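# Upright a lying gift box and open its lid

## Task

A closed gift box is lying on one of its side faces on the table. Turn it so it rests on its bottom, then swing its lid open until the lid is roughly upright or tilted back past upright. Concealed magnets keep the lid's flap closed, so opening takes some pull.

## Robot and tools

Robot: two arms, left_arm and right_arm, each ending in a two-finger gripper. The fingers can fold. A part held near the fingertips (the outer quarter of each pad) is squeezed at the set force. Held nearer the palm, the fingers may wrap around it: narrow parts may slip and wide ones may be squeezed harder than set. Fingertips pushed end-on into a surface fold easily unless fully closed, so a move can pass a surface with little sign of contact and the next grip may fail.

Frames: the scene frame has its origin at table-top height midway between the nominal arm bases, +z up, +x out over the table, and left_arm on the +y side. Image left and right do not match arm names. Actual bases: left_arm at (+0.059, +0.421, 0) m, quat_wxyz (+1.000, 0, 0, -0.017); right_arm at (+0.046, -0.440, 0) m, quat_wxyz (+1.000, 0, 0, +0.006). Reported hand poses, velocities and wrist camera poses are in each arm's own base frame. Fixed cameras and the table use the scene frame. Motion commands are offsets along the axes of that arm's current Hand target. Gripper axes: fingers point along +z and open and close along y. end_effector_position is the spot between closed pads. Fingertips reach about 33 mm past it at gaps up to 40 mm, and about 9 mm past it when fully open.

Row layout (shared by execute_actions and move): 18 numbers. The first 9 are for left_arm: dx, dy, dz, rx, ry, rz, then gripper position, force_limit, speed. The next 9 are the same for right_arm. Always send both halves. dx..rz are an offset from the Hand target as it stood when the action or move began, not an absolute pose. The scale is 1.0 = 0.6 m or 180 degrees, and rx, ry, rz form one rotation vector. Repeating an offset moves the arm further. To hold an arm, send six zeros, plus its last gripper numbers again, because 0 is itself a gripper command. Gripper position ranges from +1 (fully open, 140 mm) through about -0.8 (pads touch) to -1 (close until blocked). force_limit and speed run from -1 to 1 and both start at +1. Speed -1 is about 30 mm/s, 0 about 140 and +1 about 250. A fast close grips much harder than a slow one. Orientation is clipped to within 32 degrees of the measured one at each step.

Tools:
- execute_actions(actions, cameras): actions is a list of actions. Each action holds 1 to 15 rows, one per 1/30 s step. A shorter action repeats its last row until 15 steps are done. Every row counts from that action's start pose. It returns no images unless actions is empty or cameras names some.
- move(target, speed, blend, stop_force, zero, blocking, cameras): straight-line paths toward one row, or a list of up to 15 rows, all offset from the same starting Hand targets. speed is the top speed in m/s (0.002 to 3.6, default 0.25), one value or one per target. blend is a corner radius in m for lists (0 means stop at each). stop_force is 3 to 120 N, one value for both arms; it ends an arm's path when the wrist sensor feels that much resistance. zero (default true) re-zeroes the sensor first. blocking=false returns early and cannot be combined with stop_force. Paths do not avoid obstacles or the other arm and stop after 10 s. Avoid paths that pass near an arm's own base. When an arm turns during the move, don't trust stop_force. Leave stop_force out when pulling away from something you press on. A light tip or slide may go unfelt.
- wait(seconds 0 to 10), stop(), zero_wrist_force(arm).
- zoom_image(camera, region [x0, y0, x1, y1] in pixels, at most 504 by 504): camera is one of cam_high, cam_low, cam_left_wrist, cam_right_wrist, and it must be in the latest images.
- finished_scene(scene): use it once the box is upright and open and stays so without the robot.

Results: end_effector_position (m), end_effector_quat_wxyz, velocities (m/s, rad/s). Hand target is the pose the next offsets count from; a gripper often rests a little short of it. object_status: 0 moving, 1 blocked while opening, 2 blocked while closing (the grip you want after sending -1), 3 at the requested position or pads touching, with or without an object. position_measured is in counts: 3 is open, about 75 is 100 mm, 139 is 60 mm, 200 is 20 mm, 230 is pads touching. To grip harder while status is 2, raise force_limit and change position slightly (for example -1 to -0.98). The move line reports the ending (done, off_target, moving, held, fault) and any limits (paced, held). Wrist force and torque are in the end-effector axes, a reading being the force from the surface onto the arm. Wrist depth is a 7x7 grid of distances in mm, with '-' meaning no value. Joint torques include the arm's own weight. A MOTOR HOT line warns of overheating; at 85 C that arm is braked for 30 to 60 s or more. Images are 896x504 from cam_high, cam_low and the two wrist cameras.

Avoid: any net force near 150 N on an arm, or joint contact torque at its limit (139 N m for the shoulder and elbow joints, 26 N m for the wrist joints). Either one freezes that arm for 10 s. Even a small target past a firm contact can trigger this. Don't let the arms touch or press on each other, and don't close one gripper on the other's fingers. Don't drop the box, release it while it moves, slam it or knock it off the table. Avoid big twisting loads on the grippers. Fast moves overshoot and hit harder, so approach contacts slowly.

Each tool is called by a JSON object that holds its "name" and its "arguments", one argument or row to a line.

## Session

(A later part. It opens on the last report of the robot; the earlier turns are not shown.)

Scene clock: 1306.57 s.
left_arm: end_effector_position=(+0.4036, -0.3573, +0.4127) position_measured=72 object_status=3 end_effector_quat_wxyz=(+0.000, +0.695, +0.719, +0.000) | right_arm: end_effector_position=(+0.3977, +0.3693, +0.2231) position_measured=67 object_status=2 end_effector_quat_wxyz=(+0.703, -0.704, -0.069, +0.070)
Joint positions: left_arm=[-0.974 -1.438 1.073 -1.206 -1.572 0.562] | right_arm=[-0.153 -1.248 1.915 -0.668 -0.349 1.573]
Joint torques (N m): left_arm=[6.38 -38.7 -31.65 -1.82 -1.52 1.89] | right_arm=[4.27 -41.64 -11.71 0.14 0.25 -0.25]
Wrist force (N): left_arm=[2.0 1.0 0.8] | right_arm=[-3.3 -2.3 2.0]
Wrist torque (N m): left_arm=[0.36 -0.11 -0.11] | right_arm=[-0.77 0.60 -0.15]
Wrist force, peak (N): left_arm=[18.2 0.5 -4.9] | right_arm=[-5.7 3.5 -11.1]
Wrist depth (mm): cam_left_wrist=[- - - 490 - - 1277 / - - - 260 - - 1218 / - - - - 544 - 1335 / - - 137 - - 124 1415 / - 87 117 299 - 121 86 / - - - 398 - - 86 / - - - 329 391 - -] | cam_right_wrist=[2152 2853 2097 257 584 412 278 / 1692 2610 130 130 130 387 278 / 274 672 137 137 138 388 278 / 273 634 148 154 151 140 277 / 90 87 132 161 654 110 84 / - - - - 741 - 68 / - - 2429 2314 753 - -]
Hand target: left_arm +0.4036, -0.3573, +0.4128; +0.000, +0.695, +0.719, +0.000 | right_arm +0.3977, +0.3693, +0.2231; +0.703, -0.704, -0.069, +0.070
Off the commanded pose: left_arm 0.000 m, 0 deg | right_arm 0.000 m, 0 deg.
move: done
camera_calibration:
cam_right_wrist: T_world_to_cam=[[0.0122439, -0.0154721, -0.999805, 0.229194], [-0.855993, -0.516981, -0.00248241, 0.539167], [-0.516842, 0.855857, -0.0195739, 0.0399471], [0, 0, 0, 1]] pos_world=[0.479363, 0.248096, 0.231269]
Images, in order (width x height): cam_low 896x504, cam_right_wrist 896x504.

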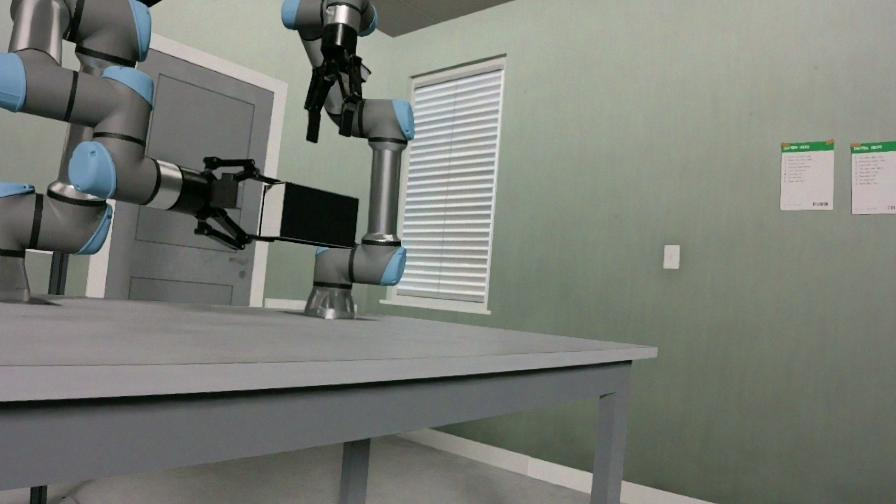

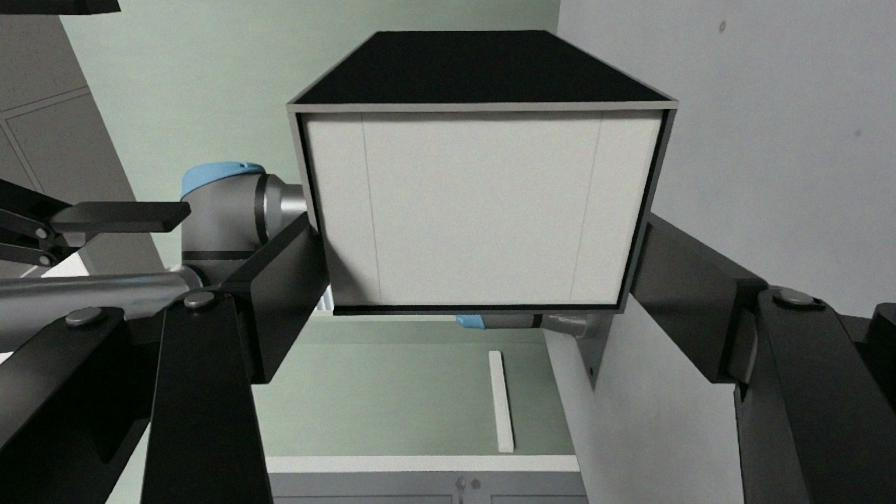

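{"name": "move", "arguments": {
  "target": [
    [0.0498,-0.2668,0.0833,-0.371,0.2145,0.5823,-1,-1,-0.5,0,0,0,-0.095,0,-0.491,-1,0,-1],
    [0.0498,-0.2668,0.388,-0.371,0.2145,0.5823,-1,-1,-0.5,0,0.2917,0,-0.095,0,-0.491,-1,0,-1]
  ],
  "speed": 0.3,
  "blend": [0.03,0],
  "cameras": ["cam_high","cam_low","cam_right_wrist","cam_left_wrist"]
}}

Scene clock: 1574.10 s.
left_arm: end_effector_position=(+0.2424, -0.3331, +0.1801) position_measured=232 object_status=3 end_effector_quat_wxyz=(+0.130, +0.818, -0.204, +0.521) | right_arm: end_effector_position=(+0.3975, +0.3693, +0.0481) position_measured=67 object_status=2 end_effector_quat_wxyz=(-0.451, +0.544, +0.547, +0.449)
Joint positions: left_arm=[-2.33 -2.424 2.632 -1.259 -0.508 0.991] | right_arm=[-0.177 -1.129 2.37 -2.059 -0.264 0.801]
Joint torques (N m): left_arm=[-5.92 1.21 -17.28 -1.99 0.33 -1.39] | right_arm=[-5.17 -18.46 -12.54 -0.34 0.47 -0.73]
Wrist force (N): left_arm=[0.5 -0.5 0.2] | right_arm=[-1.7 1.2 1.1]
Wrist torque (N m): left_arm=[-0.16 -0.25 0.40] | right_arm=[0.11 0.08 -0.03]
Wrist force, peak (N): left_arm=[-3.7 -1.0 1.6] | right_arm=[-5.3 0.9 1.6]
Wrist depth (mm): cam_left_wrist=[1074 - - - - 415 356 / 1264 - - - 417 393 - / - - - 328 391 377 - / - - 281 265 348 - - / - - - - 92 - - / 307 - - - - - - / - - - - - - -] | cam_right_wrist=[532 536 774 211 211 - 1603 / 536 534 130 130 131 523 511 / 338 340 137 138 136 333 332 / 248 248 148 154 154 140 243 / 87 89 161 177 177 110 84 / - - 160 159 158 159 68 / - - 136 135 135 135 -]
Hand target: left_arm +0.2424, -0.3331, +0.1801; +0.130, +0.818, -0.204, +0.521 | right_arm +0.3976, +0.3692, +0.0481; -0.451, +0.544, +0.547, +0.449
Off the commanded pose: left_arm 0.000 m, 0 deg | right_arm 0.000 m, 0 deg.
move: done
camera_calibration:
cam_left_wrist: T_world_to_cam=[[-0.475297, -0.879769, 0.0100233, -0.173065], [-0.610913, 0.321806, -0.723344, 0.393848], [0.63315, -0.349926, -0.690415, -0.00153778], [0, 0, 0, 1]] pos_world=[0.159324, -0.279537, 0.285561]
cam_right_wrist: T_world_to_cam=[[0.999876, -0.00949352, 0.0125287, -0.389254], [0.00588454, -0.513015, -0.858359, 0.235671], [0.0145763, 0.858327, -0.512896, -0.151897], [0, 0, 0, 1]] pos_world=[0.390034, 0.247585, 0.12926]

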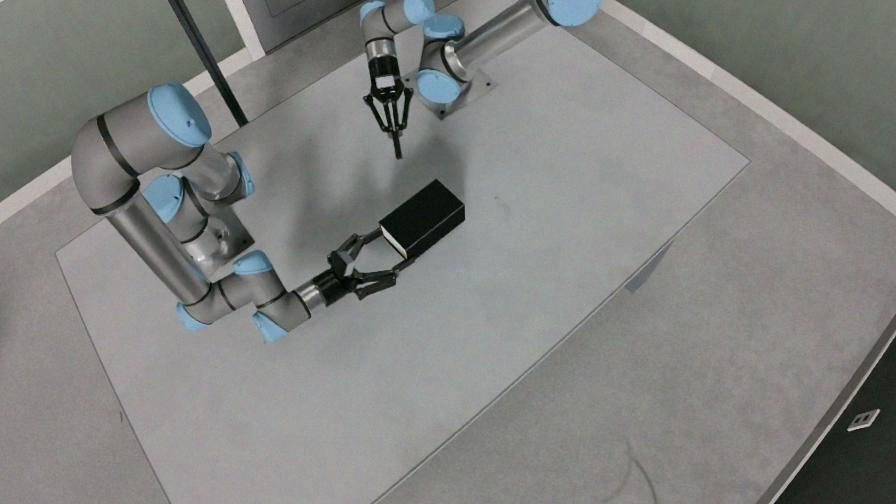

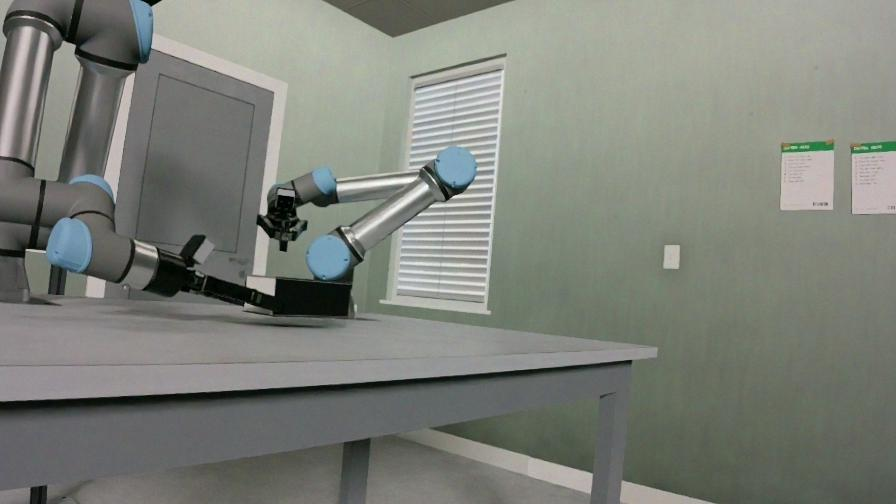

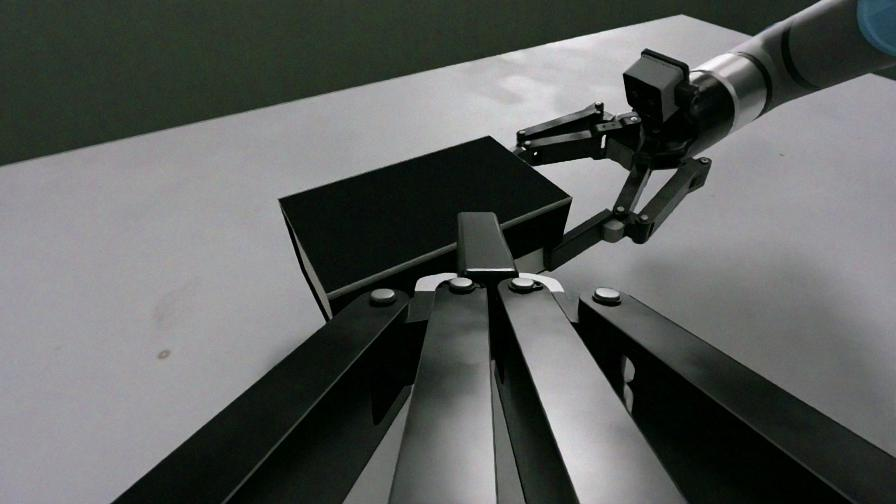

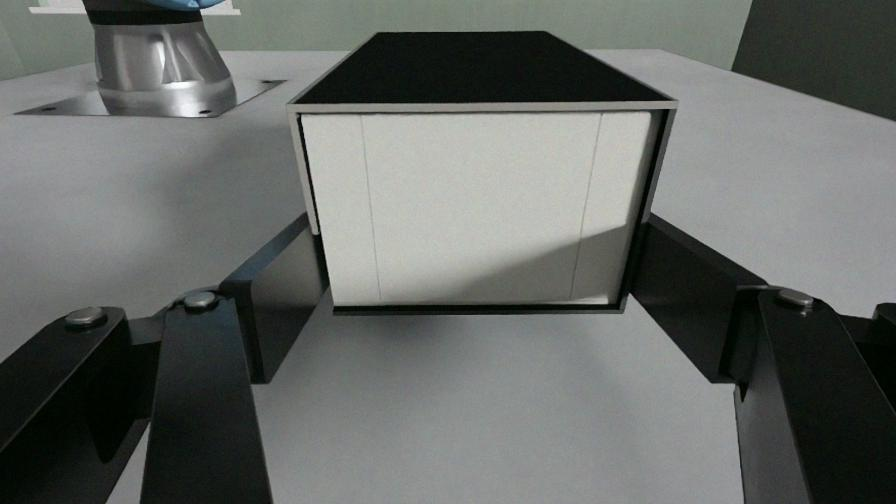

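{"name": "move", "arguments": {
  "target": [0,0,0,0,0,0,-1,-1,-0.5,-0.0737,0,0.01425,0,0,0,-1,0,-1],
  "speed": 0.02,
  "stop_force": 4,
  "cameras": ["cam_left_wrist","cam_high","cam_low"]
}}

{"name": "zoom_image", "arguments": {
  "camera": "cam_left_wrist",
  "region": [260, 110, 660, 330]
}}

{"name": "zoom_image", "arguments": {
  "camera": "cam_low",
  "region": [180, 220, 400, 340]
}}

{"name": "zoom_image", "arguments": {
  "camera": "cam_high",
  "region": [320, 150, 500, 300]
}}

Scene clock: 1590.80 s.
left_arm: end_effector_position=(+0.2424, -0.3331, +0.1801) position_measured=232 object_status=3 end_effector_quat_wxyz=(+0.130, +0.818, -0.204, +0.521) | right_arm: end_effector_position=(+0.3975, +0.3692, +0.0253) position_measured=67 object_status=2 end_effector_quat_wxyz=(-0.451, +0.544, +0.547, +0.448)
Joint positions: left_arm=[-2.33 -2.424 2.632 -1.259 -0.508 0.991] | right_arm=[-0.178 -1.055 2.37 -2.132 -0.264 0.8]
Joint torques (N m): left_arm=[-6.59 0.36 -21.45 -0.8 0.5 -1.77] | right_arm=[-7.17 -35.4 5.19 -2.94 3.45 -0.42]
Wrist force (N): left_arm=[0.8 -0.5 0.2] | right_arm=[0.5 1.1 1.7]
Wrist torque (N m): left_arm=[-0.15 -0.32 0.40] | right_arm=[0.09 -0.37 -0.01]
Wrist force, peak (N): left_arm=[0.7 -0.8 0.4] | right_arm=[28.2 -4.2 -0.9]
Wrist depth (mm): cam_left_wrist=[- 1120 - - - - 360 / - - - - - 410 382 / - 495 - 362 427 431 492 / - - - - 356 - 426 / - - - - 92 - - / - - - - - - - / - - - - - - -] | cam_right_wrist=[515 540 668 268 812 2133 1593 / 440 441 130 131 131 426 419 / 279 278 140 138 138 270 269 / 202 201 151 154 152 140 198 / 87 87 145 157 157 110 84 / - - 130 129 130 125 68 / - - 111 111 110 107 -]
Hand target: left_arm +0.2424, -0.3331, +0.1801; +0.130, +0.818, -0.204, +0.521 | right_arm +0.3974, +0.3692, +0.0253; -0.451, +0.544, +0.547, +0.448 (not the last commanded pose)
Off the commanded pose: left_arm 0.000 m, 0 deg | right_arm 0.022 m, 0 deg.
move: contact (right_arm)
camera_calibration:
cam_left_wrist: T_world_to_cam=[[-0.47535, -0.879739, 0.0100273, -0.173049], [-0.610979, 0.321887, -0.723251, 0.393855], [0.633045, -0.349924, -0.690512, -0.00149301], [0, 0, 0, 1]] pos_world=[0.159324, -0.279537, 0.285561]
Images, in order (width x height): cam_high 896x504, cam_low 896x504, cam_left_wrist 896x504.

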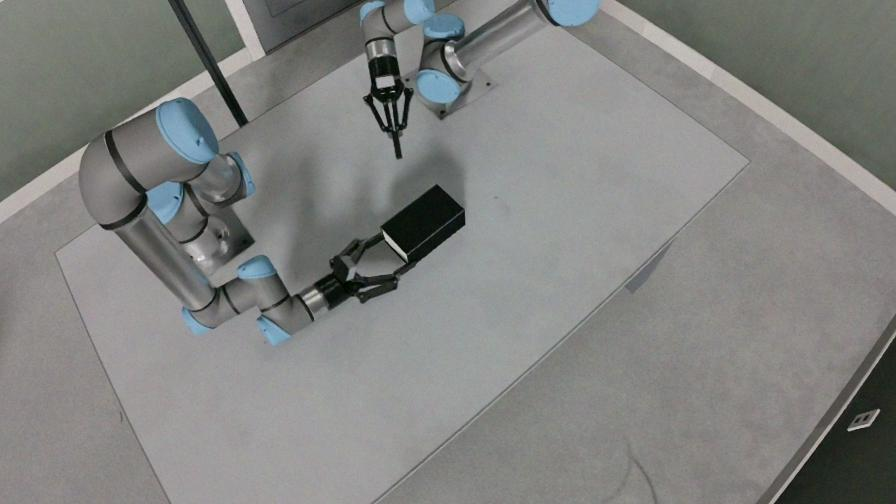

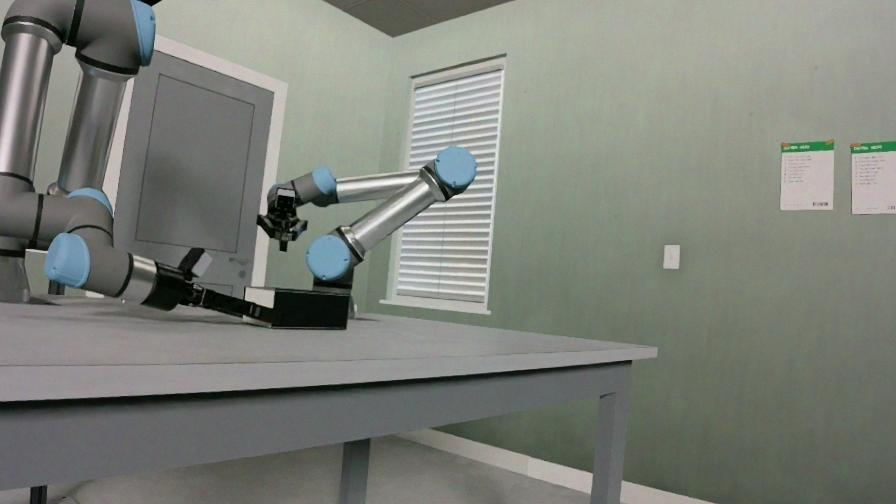

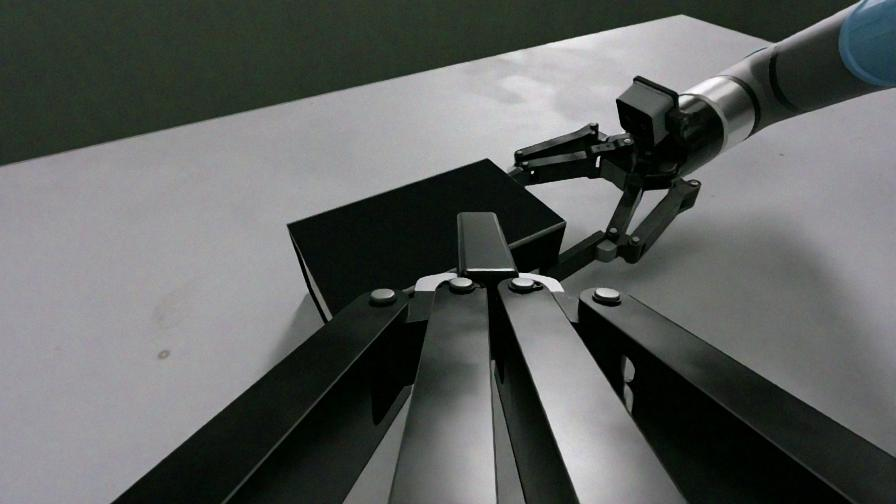

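Scaled by 1.260 from the camera's 896x504 image, which has a finer 1280x720 frame.

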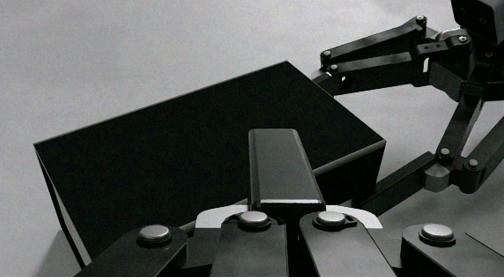

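Scaled by 2.291 from the camera's 896x504 image, which has a finer 1280x720 frame.

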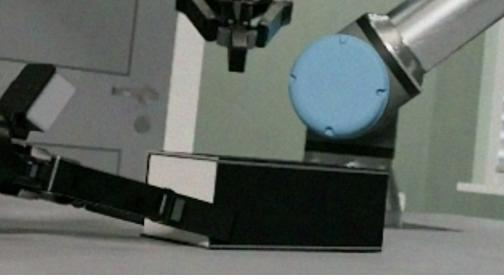

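Scaled by 2.800 from the camera's 896x504 image, which has a finer 1280x720 frame.

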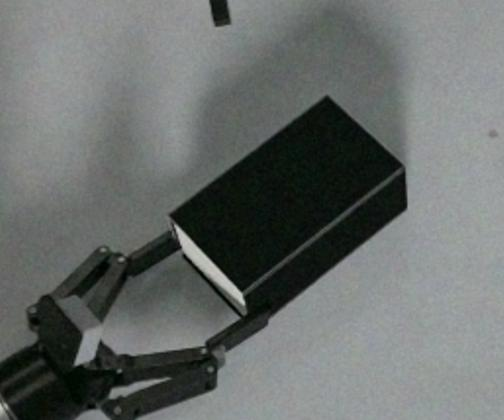

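{"name": "move", "arguments": {
  "target": [-0.1777,0.0277,0.1938,0,0,0,-1,-1,-0.5,0,0,0,0,0,0,-1,0,-1],
  "speed": 0.15,
  "cameras": ["cam_left_wrist","cam_high","cam_low"]
}}

{"name": "zoom_image", "arguments": {
  "camera": "cam_left_wrist",
  "region": [260, 110, 660, 330]
}}

{"name": "zoom_image", "arguments": {
  "camera": "cam_high",
  "region": [320, 120, 500, 280]
}}

Scene clock: 1707.67 s.
left_arm: end_effector_position=(+0.2586, -0.3443, +0.1225) position_measured=232 object_status=3 end_effector_quat_wxyz=(+0.135, +0.812, -0.203, +0.530) | right_arm: end_effector_position=(+0.3974, +0.3692, +0.0253) position_measured=67 object_status=2 end_effector_quat_wxyz=(-0.451, +0.544, +0.547, +0.448)
Joint positions: left_arm=[-2.224 -2.221 2.815 -1.816 -0.441 1.185] | right_arm=[-0.178 -1.055 2.37 -2.132 -0.264 0.8]
Joint torques (N m): left_arm=[-6.44 1.62 -28.45 -0.79 0.61 -1.64] | right_arm=[-5.47 -37.55 5.04 -3.35 3.31 -0.39]
Wrist force (N): left_arm=[0.8 -0.6 0.3] | right_arm=[0.6 1.2 1.8]
Wrist torque (N m): left_arm=[-0.20 -0.31 0.40] | right_arm=[0.12 -0.38 -0.01]
Wrist force, peak (N): left_arm=[-2.6 -2.8 2.1] | right_arm=[0.6 1.4 1.8]
Wrist depth (mm): cam_left_wrist=[- - - - - 350 360 / - - - - 382 355 525 / - - 269 262 286 319 - / - 313 230 153 298 - - / - - - - 92 92 - / - - - - - - 248 / - - - - - - -] | cam_right_wrist=[674 533 691 268 2097 1995 1603 / 440 441 130 131 131 423 419 / 277 278 140 138 138 272 269 / 202 202 151 154 151 140 197 / 87 87 145 157 157 111 84 / - - 130 130 130 125 68 / - - 111 111 110 107 -]
Hand target: left_arm +0.2586, -0.3444, +0.1225; +0.135, +0.812, -0.203, +0.530 (not the last commanded pose) | right_arm +0.3974, +0.3692, +0.0253; -0.451, +0.544, +0.547, +0.448
Off the commanded pose: left_arm 0.098 m, 1 deg | right_arm 0.000 m, 0 deg.
move: held (left_arm; a check stopped the path); limits=held
pose unreachable (left arm): on one or more control steps of this call, first in action 0 (counted from 0), this arm could not follow its commanded pose, so it was not sent that pose on those steps. It may still have moved: this result reports where it is.
cause: moving toward the commanded pose would bring two parts of the arm too close to each other (joints 3 (elbow) and 4 (wrist 1) lie between them).
camera_calibration:
cam_left_wrist: T_world_to_cam=[[-0.478375, -0.878053, 0.0134229, -0.173715], [-0.596017, 0.313417, -0.739279, 0.360893], [0.644919, -0.361653, -0.673265, -0.0646939], [0, 0, 0, 1]] pos_world=[0.17372, -0.289037, 0.225576]
Images, in order (width x height): cam_high 896x504, cam_low 896x504, cam_left_wrist 896x504.

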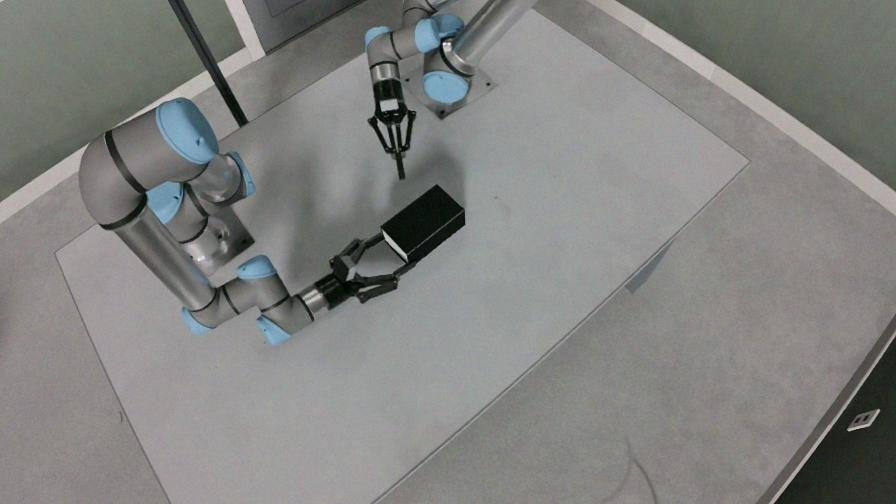

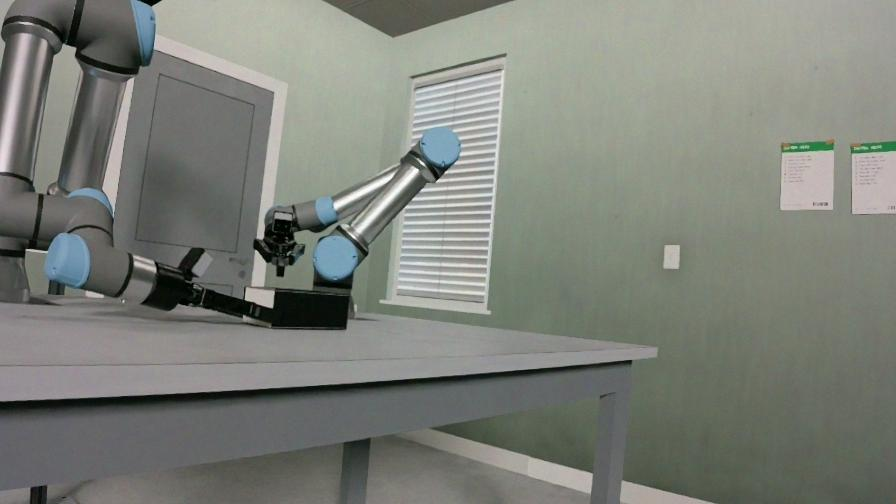

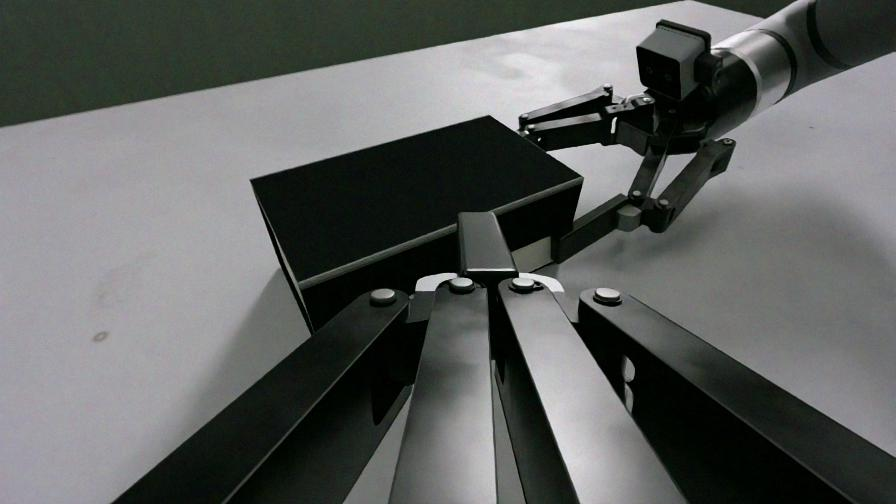

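Scaled by 1.260 from the camera's 896x504 image, which has a finer 1280x720 frame.

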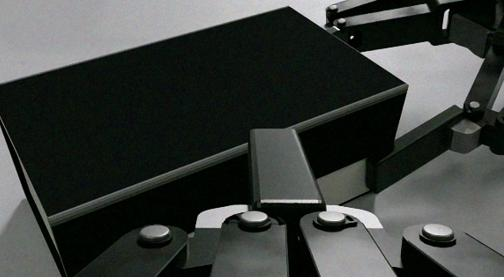

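Scaled by 2.800 from the camera's 896x504 image, which has a finer 1280x720 frame.

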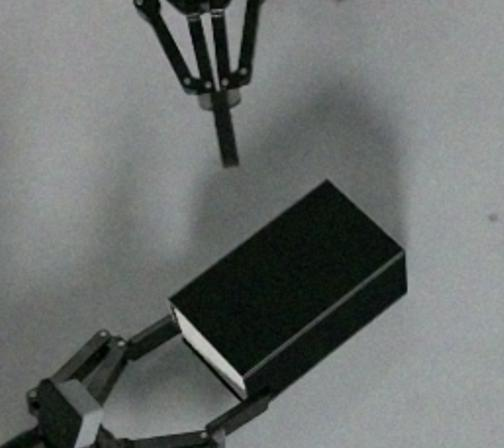

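{"name": "move", "arguments": {
  "target": [
    [0,0,0,0,0,0,-1,-1,-0.5,0.0327,0,-0.0063,0,0,0,-1,0,-1],
    [0.1072,-0.0393,0.2440,0,0,0,-1,-1,-0.5,0.0137,0.25,-0.1045,0,0,0,-1,0,-1],
    [0.0025,-0.0155,0.3338,0,0,0,-1,-1,-0.5,0.0137,0.25,-0.1045,0,0,0,-1,0,-1]
  ],
  "speed": 0.2,
  "blend": [0.005,0.02,0],
  "cameras": []
}}

{"name": "move", "arguments": {
  "target": [0,0,0,0,0,0,-1,-1,-0.5,-0.0622,0,0.01203,0,0,0,-1,0,-1],
  "speed": 0.015,
  "stop_force": 4,
  "cameras": ["cam_left_wrist","cam_high","cam_low","cam_right_wrist"]
}}

{"name": "zoom_image", "arguments": {
  "camera": "cam_left_wrist",
  "region": [260, 80, 760, 330]
}}

{"name": "zoom_image", "arguments": {
  "camera": "cam_high",
  "region": [360, 180, 560, 320]
}}

Scene clock: 1846.83 s.
left_arm: end_effector_position=(+0.2606, -0.3448, +0.1227) position_measured=232 object_status=3 end_effector_quat_wxyz=(+0.135, +0.812, -0.203, +0.531) | right_arm: end_effector_position=(+0.4230, +0.3592, +0.0453) position_measured=67 object_status=2 end_effector_quat_wxyz=(-0.451, +0.544, +0.547, +0.448)
Joint positions: left_arm=[-2.214 -2.212 2.819 -1.849 -0.436 1.206] | right_arm=[-0.191 -1.097 2.296 -1.982 -0.274 0.765]
Joint torques (N m): left_arm=[-7.75 -3.18 -27.87 -3.56 0.73 -1.46] | right_arm=[7.37 -42.18 -5.25 -3.13 3.25 1.19]
Wrist force (N): left_arm=[0.4 -0.7 0.2] | right_arm=[0.8 1.2 1.5]
Wrist torque (N m): left_arm=[-0.21 -0.24 0.40] | right_arm=[0.11 -0.46 -0.11]
Wrist force, peak (N): left_arm=[3.8 -0.2 2.0] | right_arm=[3.1 -1.2 2.2]
Wrist depth (mm): cam_left_wrist=[- - - - - 361 376 / - - 308 287 382 360 - / - - 237 248 315 424 - / - - - 153 - 315 - / - - - - 92 283 274 / 244 - - - - - 242 / - - - - - - -] | cam_right_wrist=[810 545 977 269 799 - 1326 / 537 531 131 131 131 509 453 / 334 332 137 138 138 324 321 / 242 241 148 154 152 140 237 / 87 89 161 174 173 110 84 / - - 151 155 155 149 68 / - - 132 132 136 136 -]
Hand target: left_arm +0.2606, -0.3448, +0.1228; +0.135, +0.812, -0.203, +0.531 (not the last commanded pose) | right_arm +0.4230, +0.3592, +0.0453; -0.451, +0.544, +0.547, +0.448 (not the last commanded pose)
Off the commanded pose: left_arm 0.199 m, 0 deg | right_arm 0.134 m, 0 deg.
move: held (left_arm; a check stopped the path), off_target (right_arm; braked when a check withheld steps of left_arm); path passed 1 of 3 targets; limits=held
pose unreachable (left arm): on one or more control steps of this call, first in action 0 (counted from 0), this arm could not follow its commanded pose, so it was not sent that pose on those steps. It may still have moved: this result reports where it is.
cause: moving toward the commanded pose would bring two parts of the arm too close to each other (joints 3 (elbow) and 4 (wrist 1) lie between them).
No camera images: "cameras" was empty.

Scene clock: 1848.97 s.
left_arm: end_effector_position=(+0.2606, -0.3448, +0.1228) position_measured=232 object_status=3 end_effector_quat_wxyz=(+0.135, +0.812, -0.203, +0.531) | right_arm: end_effector_position=(+0.4229, +0.3592, +0.0252) position_measured=67 object_status=2 end_effector_quat_wxyz=(-0.451, +0.544, +0.547, +0.448)
Joint positions: left_arm=[-2.214 -2.212 2.819 -1.849 -0.436 1.206] | right_arm=[-0.191 -1.038 2.296 -2.041 -0.274 0.764]
Joint torques (N m): left_arm=[-7.55 -3.44 -27.91 -4.18 0.67 0.95] | right_arm=[4.83 -43.24 -3.94 -1.25 1.96 1.51]
Wrist force (N): left_arm=[0.6 -0.8 0.1] | right_arm=[3.8 4.2 1.1]
Wrist torque (N m): left_arm=[-0.24 -0.26 0.39] | right_arm=[0.65 -0.63 -0.17]
Wrist force, peak (N): left_arm=[0.7 -0.8 0.3] | right_arm=[27.7 -4.3 -3.7]
Wrist depth (mm): cam_left_wrist=[- - - - - 380 373 / - 524 - 346 403 375 - / - - - - 314 317 - / - - 239 123 - - - / 293 - - - 92 86 - / 239 - - - - - - / - - - - - - -] | cam_right_wrist=[528 556 2152 273 212 2079 1363 / 440 440 131 131 131 425 414 / 277 277 140 138 138 270 270 / 202 202 151 154 151 140 197 / 87 87 145 157 157 110 84 / - - 130 129 129 125 68 / - - 111 110 110 107 -]
Hand target: left_arm +0.2606, -0.3448, +0.1228; +0.135, +0.812, -0.203, +0.531 | right_arm +0.4229, +0.3592, +0.0252; -0.451, +0.544, +0.547, +0.448 (not the last commanded pose)
Off the commanded pose: left_arm 0.000 m, 0 deg | right_arm 0.018 m, 0 deg.
move: contact (right_arm)
camera_calibration:
cam_left_wrist: T_world_to_cam=[[-0.478071, -0.878215, 0.0136261, -0.173304], [-0.595011, 0.312414, -0.740513, 0.362038], [0.646073, -0.362125, -0.671904, -0.0666428], [0, 0, 0, 1]] pos_world=[0.175621, -0.289437, 0.225677]
cam_right_wrist: T_world_to_cam=[[0.999883, -0.00944171, 0.0120305, -0.414424], [0.00548462, -0.512944, -0.858405, 0.210837], [0.0142758, 0.85837, -0.512832, -0.155236], [0, 0, 0, 1]] pos_world=[0.415436, 0.237485, 0.106359]

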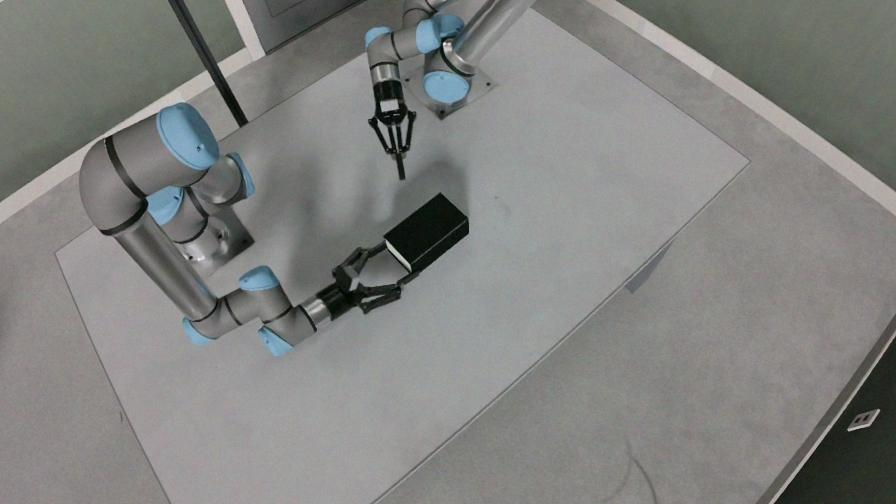

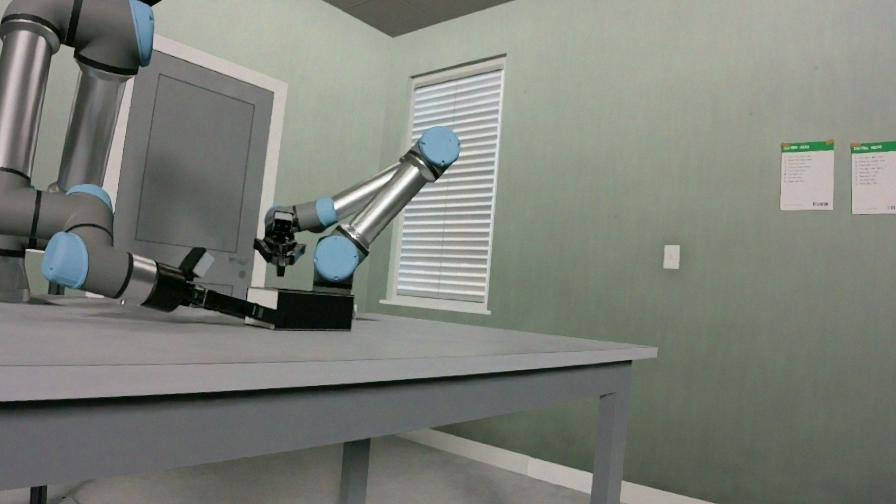

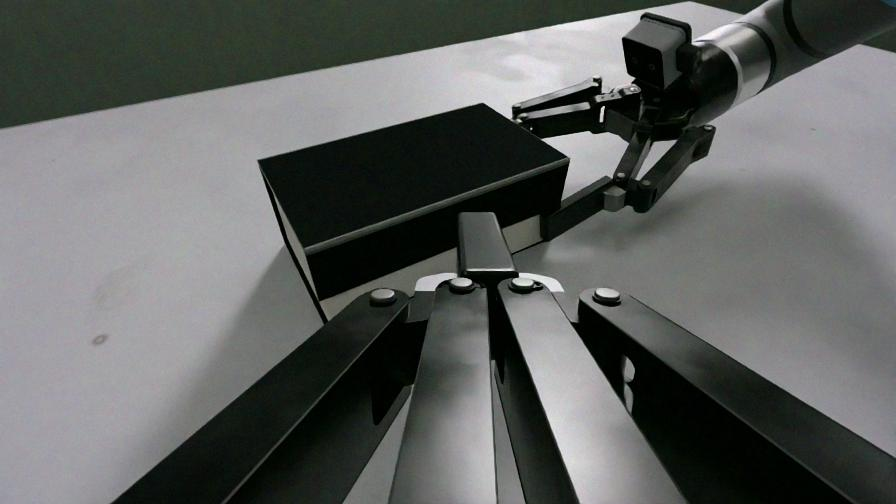

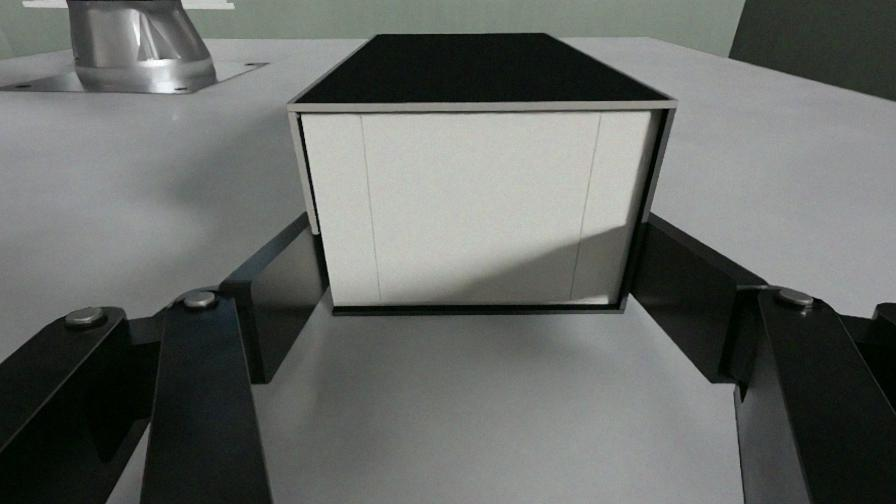

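Scaled by 1.008 from the camera's 896x504 image, which has a finer 1280x720 frame.

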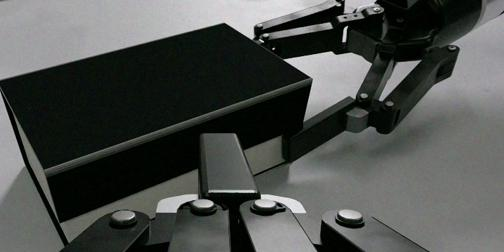

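Scaled by 2.520 from the camera's 896x504 image, which has a finer 1280x720 frame.

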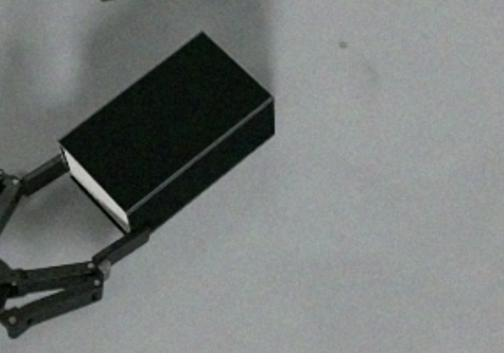

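{"name": "move", "arguments": {
  "target": [
    [0.0732,-0.0032,-0.0712,0,0,0,-1,-1,-0.5,0.0327,0,-0.0063,0,0,0,-1,0,-1],
    [0.2177,-0.0283,0.1757,0,0,0,-1,-1,-0.5,0.0168,0.2075,-0.0882,0,0,0,-1,0,-1]
  ],
  "speed": 0.2,
  "blend": [0.01,0],
  "cameras": []
}}

Scene clock: 1864.37 s.
left_arm: end_effector_position=(+0.4000, -0.3999, +0.2003) position_measured=232 object_status=3 end_effector_quat_wxyz=(+0.135, +0.812, -0.202, +0.531) end_effector_velocity=(+0.000, +0.000, +0.001) end_effector_angular_velocity=(-0.003, -0.001, -0.001) | right_arm: end_effector_position=(+0.5476, +0.3098, +0.0451) position_measured=67 object_status=2 end_effector_quat_wxyz=(-0.451, +0.544, +0.547, +0.448)
Joint positions: left_arm=[-1.513 -1.541 2.587 -3.493 -0.674 2.561] | right_arm=[-0.237 -0.942 1.916 -1.653 -0.308 0.657]
Joint velocities: left_arm=[0.001 -0.001 0 -0.005 -0.001 0.003] | right_arm=[within noise]
Joint torques (N m): left_arm=[-7.3 -20.03 -13.32 -4.78 -0.07 1.41] | right_arm=[8.31 -53.37 -14.13 -2.35 3.17 1.21]
Wrist force (N): left_arm=[0.4 -0.9 0.2] | right_arm=[1.4 3.8 1.2]
Wrist torque (N m): left_arm=[-0.26 -0.26 0.39] | right_arm=[0.67 -0.50 -0.09]
Wrist force, peak (N): left_arm=[3.4 0.2 3.4] | right_arm=[1.1 5.7 0.6]
Wrist depth (mm): cam_left_wrist=[- - - - - - 339 / 997 - - 1630 - 409 383 / - - - - 428 414 - / - - 301 299 357 - - / - - - - 92 - - / - - - - - - - / - - - - - - -] | cam_right_wrist=[579 1086 - 271 2171 1932 1386 / 526 525 130 130 131 419 1341 / 331 330 137 138 138 321 321 / 242 241 148 154 151 140 235 / 87 89 161 173 172 110 84 / - - 155 154 154 149 68 / - - 132 131 135 131 -]
Hand target: left_arm +0.4000, -0.3999, +0.2003; +0.135, +0.812, -0.203, +0.531 | right_arm +0.5476, +0.3098, +0.0451; -0.451, +0.544, +0.547, +0.448
Off the commanded pose: left_arm 0.000 m, 0 deg | right_arm 0.000 m, 0 deg.
move: done
No camera images: "cameras" was empty.

{"name": "move", "arguments": {
  "target": [0,0,0,0,0,0,-1,-1,-0.5,-0.0622,0,0.01203,0,0,0,-1,0,-1],
  "speed": 0.02,
  "stop_force": 4,
  "cameras": ["cam_left_wrist","cam_low"]
}}

{"name": "zoom_image", "arguments": {
  "camera": "cam_left_wrist",
  "region": [240, 80, 744, 360]
}}

Scene clock: 1873.50 s.
left_arm: end_effector_position=(+0.4000, -0.3999, +0.2003) position_measured=232 object_status=3 end_effector_quat_wxyz=(+0.135, +0.812, -0.203, +0.531) | right_arm: end_effector_position=(+0.5476, +0.3098, +0.0256) position_measured=67 object_status=2 end_effector_quat_wxyz=(-0.451, +0.544, +0.547, +0.448)
Joint positions: left_arm=[-1.513 -1.541 2.587 -3.493 -0.674 2.561] | right_arm=[-0.237 -0.901 1.917 -1.695 -0.308 0.656]
Joint torques (N m): left_arm=[-7.63 -23.1 -12.7 -2.25 0.11 -0.93] | right_arm=[0.87 -54.87 -3.67 -2.14 2.88 1.28]
Wrist force (N): left_arm=[0.6 -0.9 0.4] | right_arm=[1.3 0.4 1.3]
Wrist torque (N m): left_arm=[-0.28 -0.29 0.36] | right_arm=[-0.08 -0.38 -0.06]
Wrist force, peak (N): left_arm=[0.7 -1.1 0.5] | right_arm=[32.6 -2.1 -1.6]
Wrist depth (mm): cam_left_wrist=[- - - - - - 335 / 1181 - 1224 - - 430 376 / - - - - 434 420 - / - - 334 124 357 - - / - - - - 92 - - / - - - - - - - / - - - - - - -] | cam_right_wrist=[580 837 683 220 665 - 1284 / 444 440 130 131 131 385 1333 / 277 278 140 138 138 270 269 / 202 202 151 154 151 140 198 / 87 87 145 157 157 110 84 / - - 130 129 129 125 68 / - - 111 110 110 107 -]
Hand target: left_arm +0.4000, -0.3999, +0.2003; +0.135, +0.812, -0.203, +0.531 | right_arm +0.5476, +0.3098, +0.0256; -0.451, +0.544, +0.547, +0.448 (not the last commanded pose)
Off the commanded pose: left_arm 0.000 m, 0 deg | right_arm 0.018 m, 0 deg.
move: contact (right_arm)
camera_calibration:
cam_left_wrist: T_world_to_cam=[[-0.478071, -0.878215, 0.0136261, -0.156067], [-0.595011, 0.312414, -0.740513, 0.519495], [0.646073, -0.362125, -0.671904, -0.124485], [0, 0, 0, 1]] pos_world=[0.314921, -0.344437, 0.303177]
Images, in order (width x height): cam_low 896x504, cam_left_wrist 896x504.

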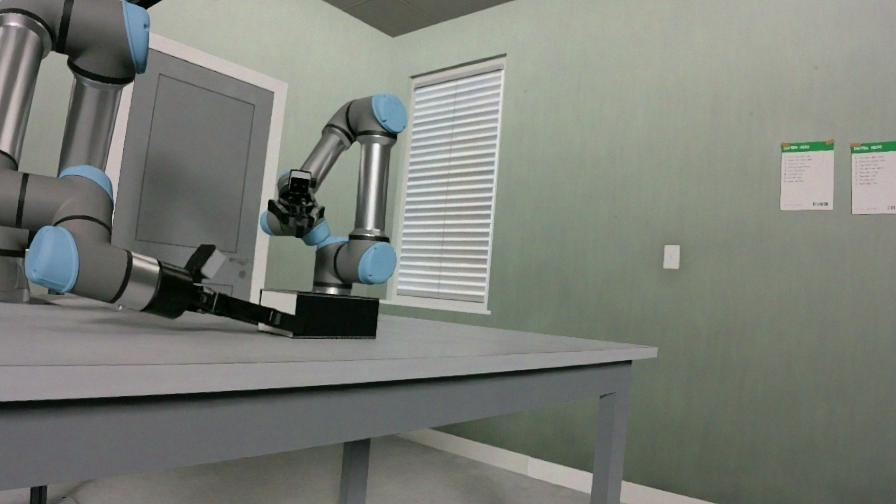

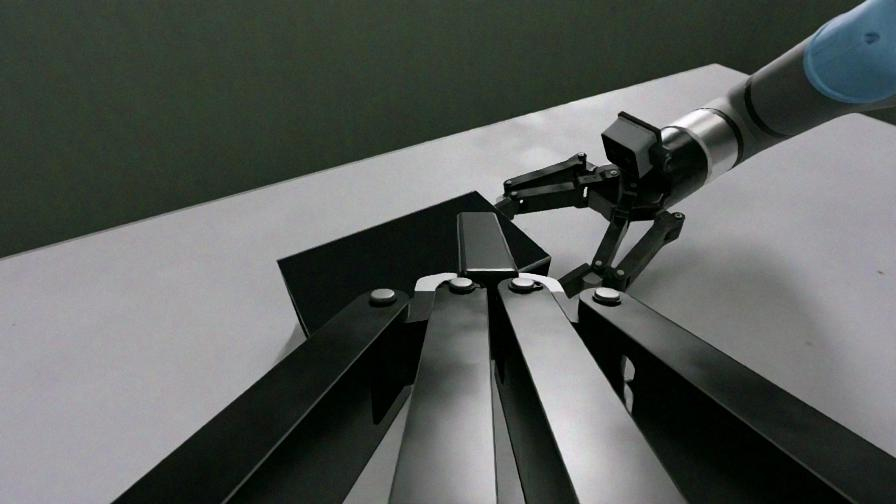

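Scaled by 1.000.

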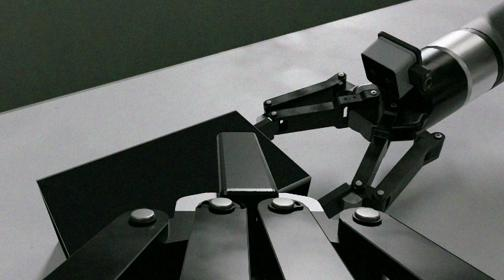

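{"name": "move", "arguments": {
  "target": [-0.2223,0.0131,0.1879,0,0,0,-1,-1,-0.5,0,0,0,0,0,0,-1,0,-1],
  "speed": 0.15,
  "cameras": ["cam_left_wrist","cam_low"]
}}

{"name": "zoom_image", "arguments": {
  "camera": "cam_left_wrist",
  "region": [300, 120, 660, 320]
}}

{"name": "zoom_image", "arguments": {
  "camera": "cam_low",
  "region": [180, 220, 420, 350]
}}

Scene clock: 1903.40 s.
left_arm: end_effector_position=(+0.4401, -0.4310, +0.0331) position_measured=232 object_status=3 end_effector_quat_wxyz=(+0.135, +0.812, -0.203, +0.531) | right_arm: end_effector_position=(+0.5476, +0.3098, +0.0256) position_measured=67 object_status=2 end_effector_quat_wxyz=(-0.451, +0.544, +0.547, +0.448)
Joint positions: left_arm=[-1.392 -0.798 2.443 -4.176 -0.771 2.672] | right_arm=[-0.237 -0.901 1.917 -1.695 -0.308 0.656]
Joint torques (N m): left_arm=[-7.78 -22.46 -0.87 -3.37 2.45 -2.02] | right_arm=[0.38 -53.57 -18.67 -2.3 3.05 0.09]
Wrist force (N): left_arm=[0.7 -0.9 0.1] | right_arm=[1.3 0.4 1.5]
Wrist torque (N m): left_arm=[-0.26 -0.31 0.25] | right_arm=[-0.08 -0.39 -0.06]
Wrist force, peak (N): left_arm=[2.7 -1.1 -1.0] | right_arm=[1.4 0.5 1.7]
Wrist depth (mm): cam_left_wrist=[- 173 200 185 291 267 263 / - - 152 156 192 216 - / - 127 144 195 210 243 234 / 201 142 167 152 - 207 207 / 170 165 81 - 92 160 169 / 147 152 - - - - 151 / - - - - - - -] | cam_right_wrist=[230 250 286 220 216 1505 1305 / 358 222 131 131 131 385 1312 / 277 277 140 138 138 270 268 / 203 201 151 151 151 140 197 / 87 87 145 157 156 110 84 / - - 130 130 129 125 68 / - - 111 110 110 107 -]
Hand target: left_arm +0.4401, -0.4310, +0.0330; +0.135, +0.812, -0.203, +0.531 | right_arm +0.5476, +0.3098, +0.0256; -0.451, +0.544, +0.547, +0.448
Off the commanded pose: left_arm 0.000 m, 0 deg | right_arm 0.000 m, 0 deg.
move: done
camera_calibration:
cam_left_wrist: T_world_to_cam=[[-0.478014, -0.878248, 0.0135667, -0.161907], [-0.595031, 0.312426, -0.740492, 0.429326], [0.646096, -0.362038, -0.671929, -0.274034], [0, 0, 0, 1]] pos_world=[0.355121, -0.375537, 0.135977]
Images, in order (width x height): cam_low 896x504, cam_left_wrist 896x504.

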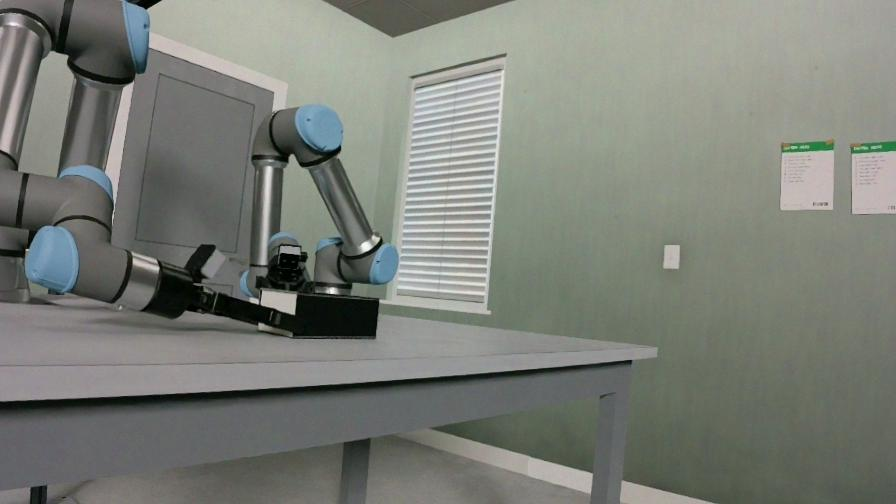

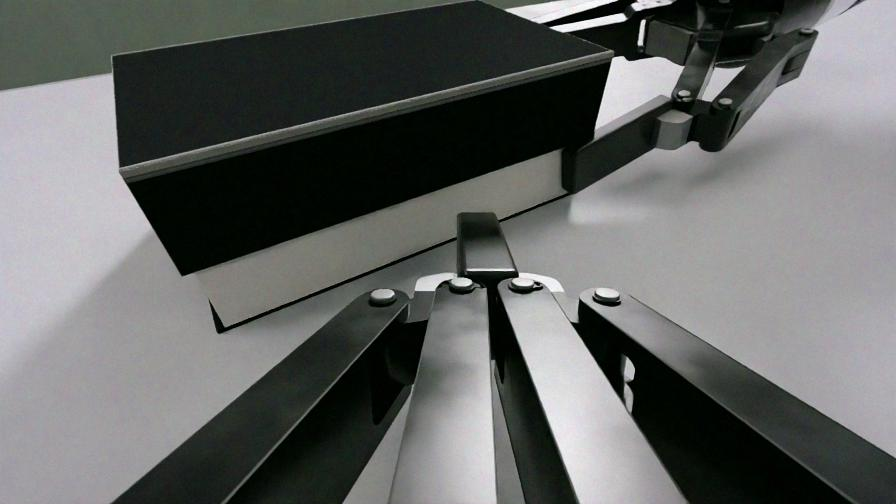

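Scaled by 1.400 from the camera's 896x504 image, which has a finer 1280x720 frame.

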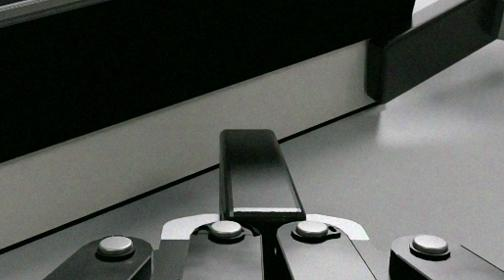

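Scaled by 2.100 from the camera's 896x504 image, which has a finer 1280x720 frame.

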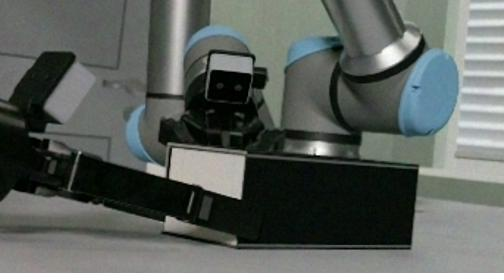

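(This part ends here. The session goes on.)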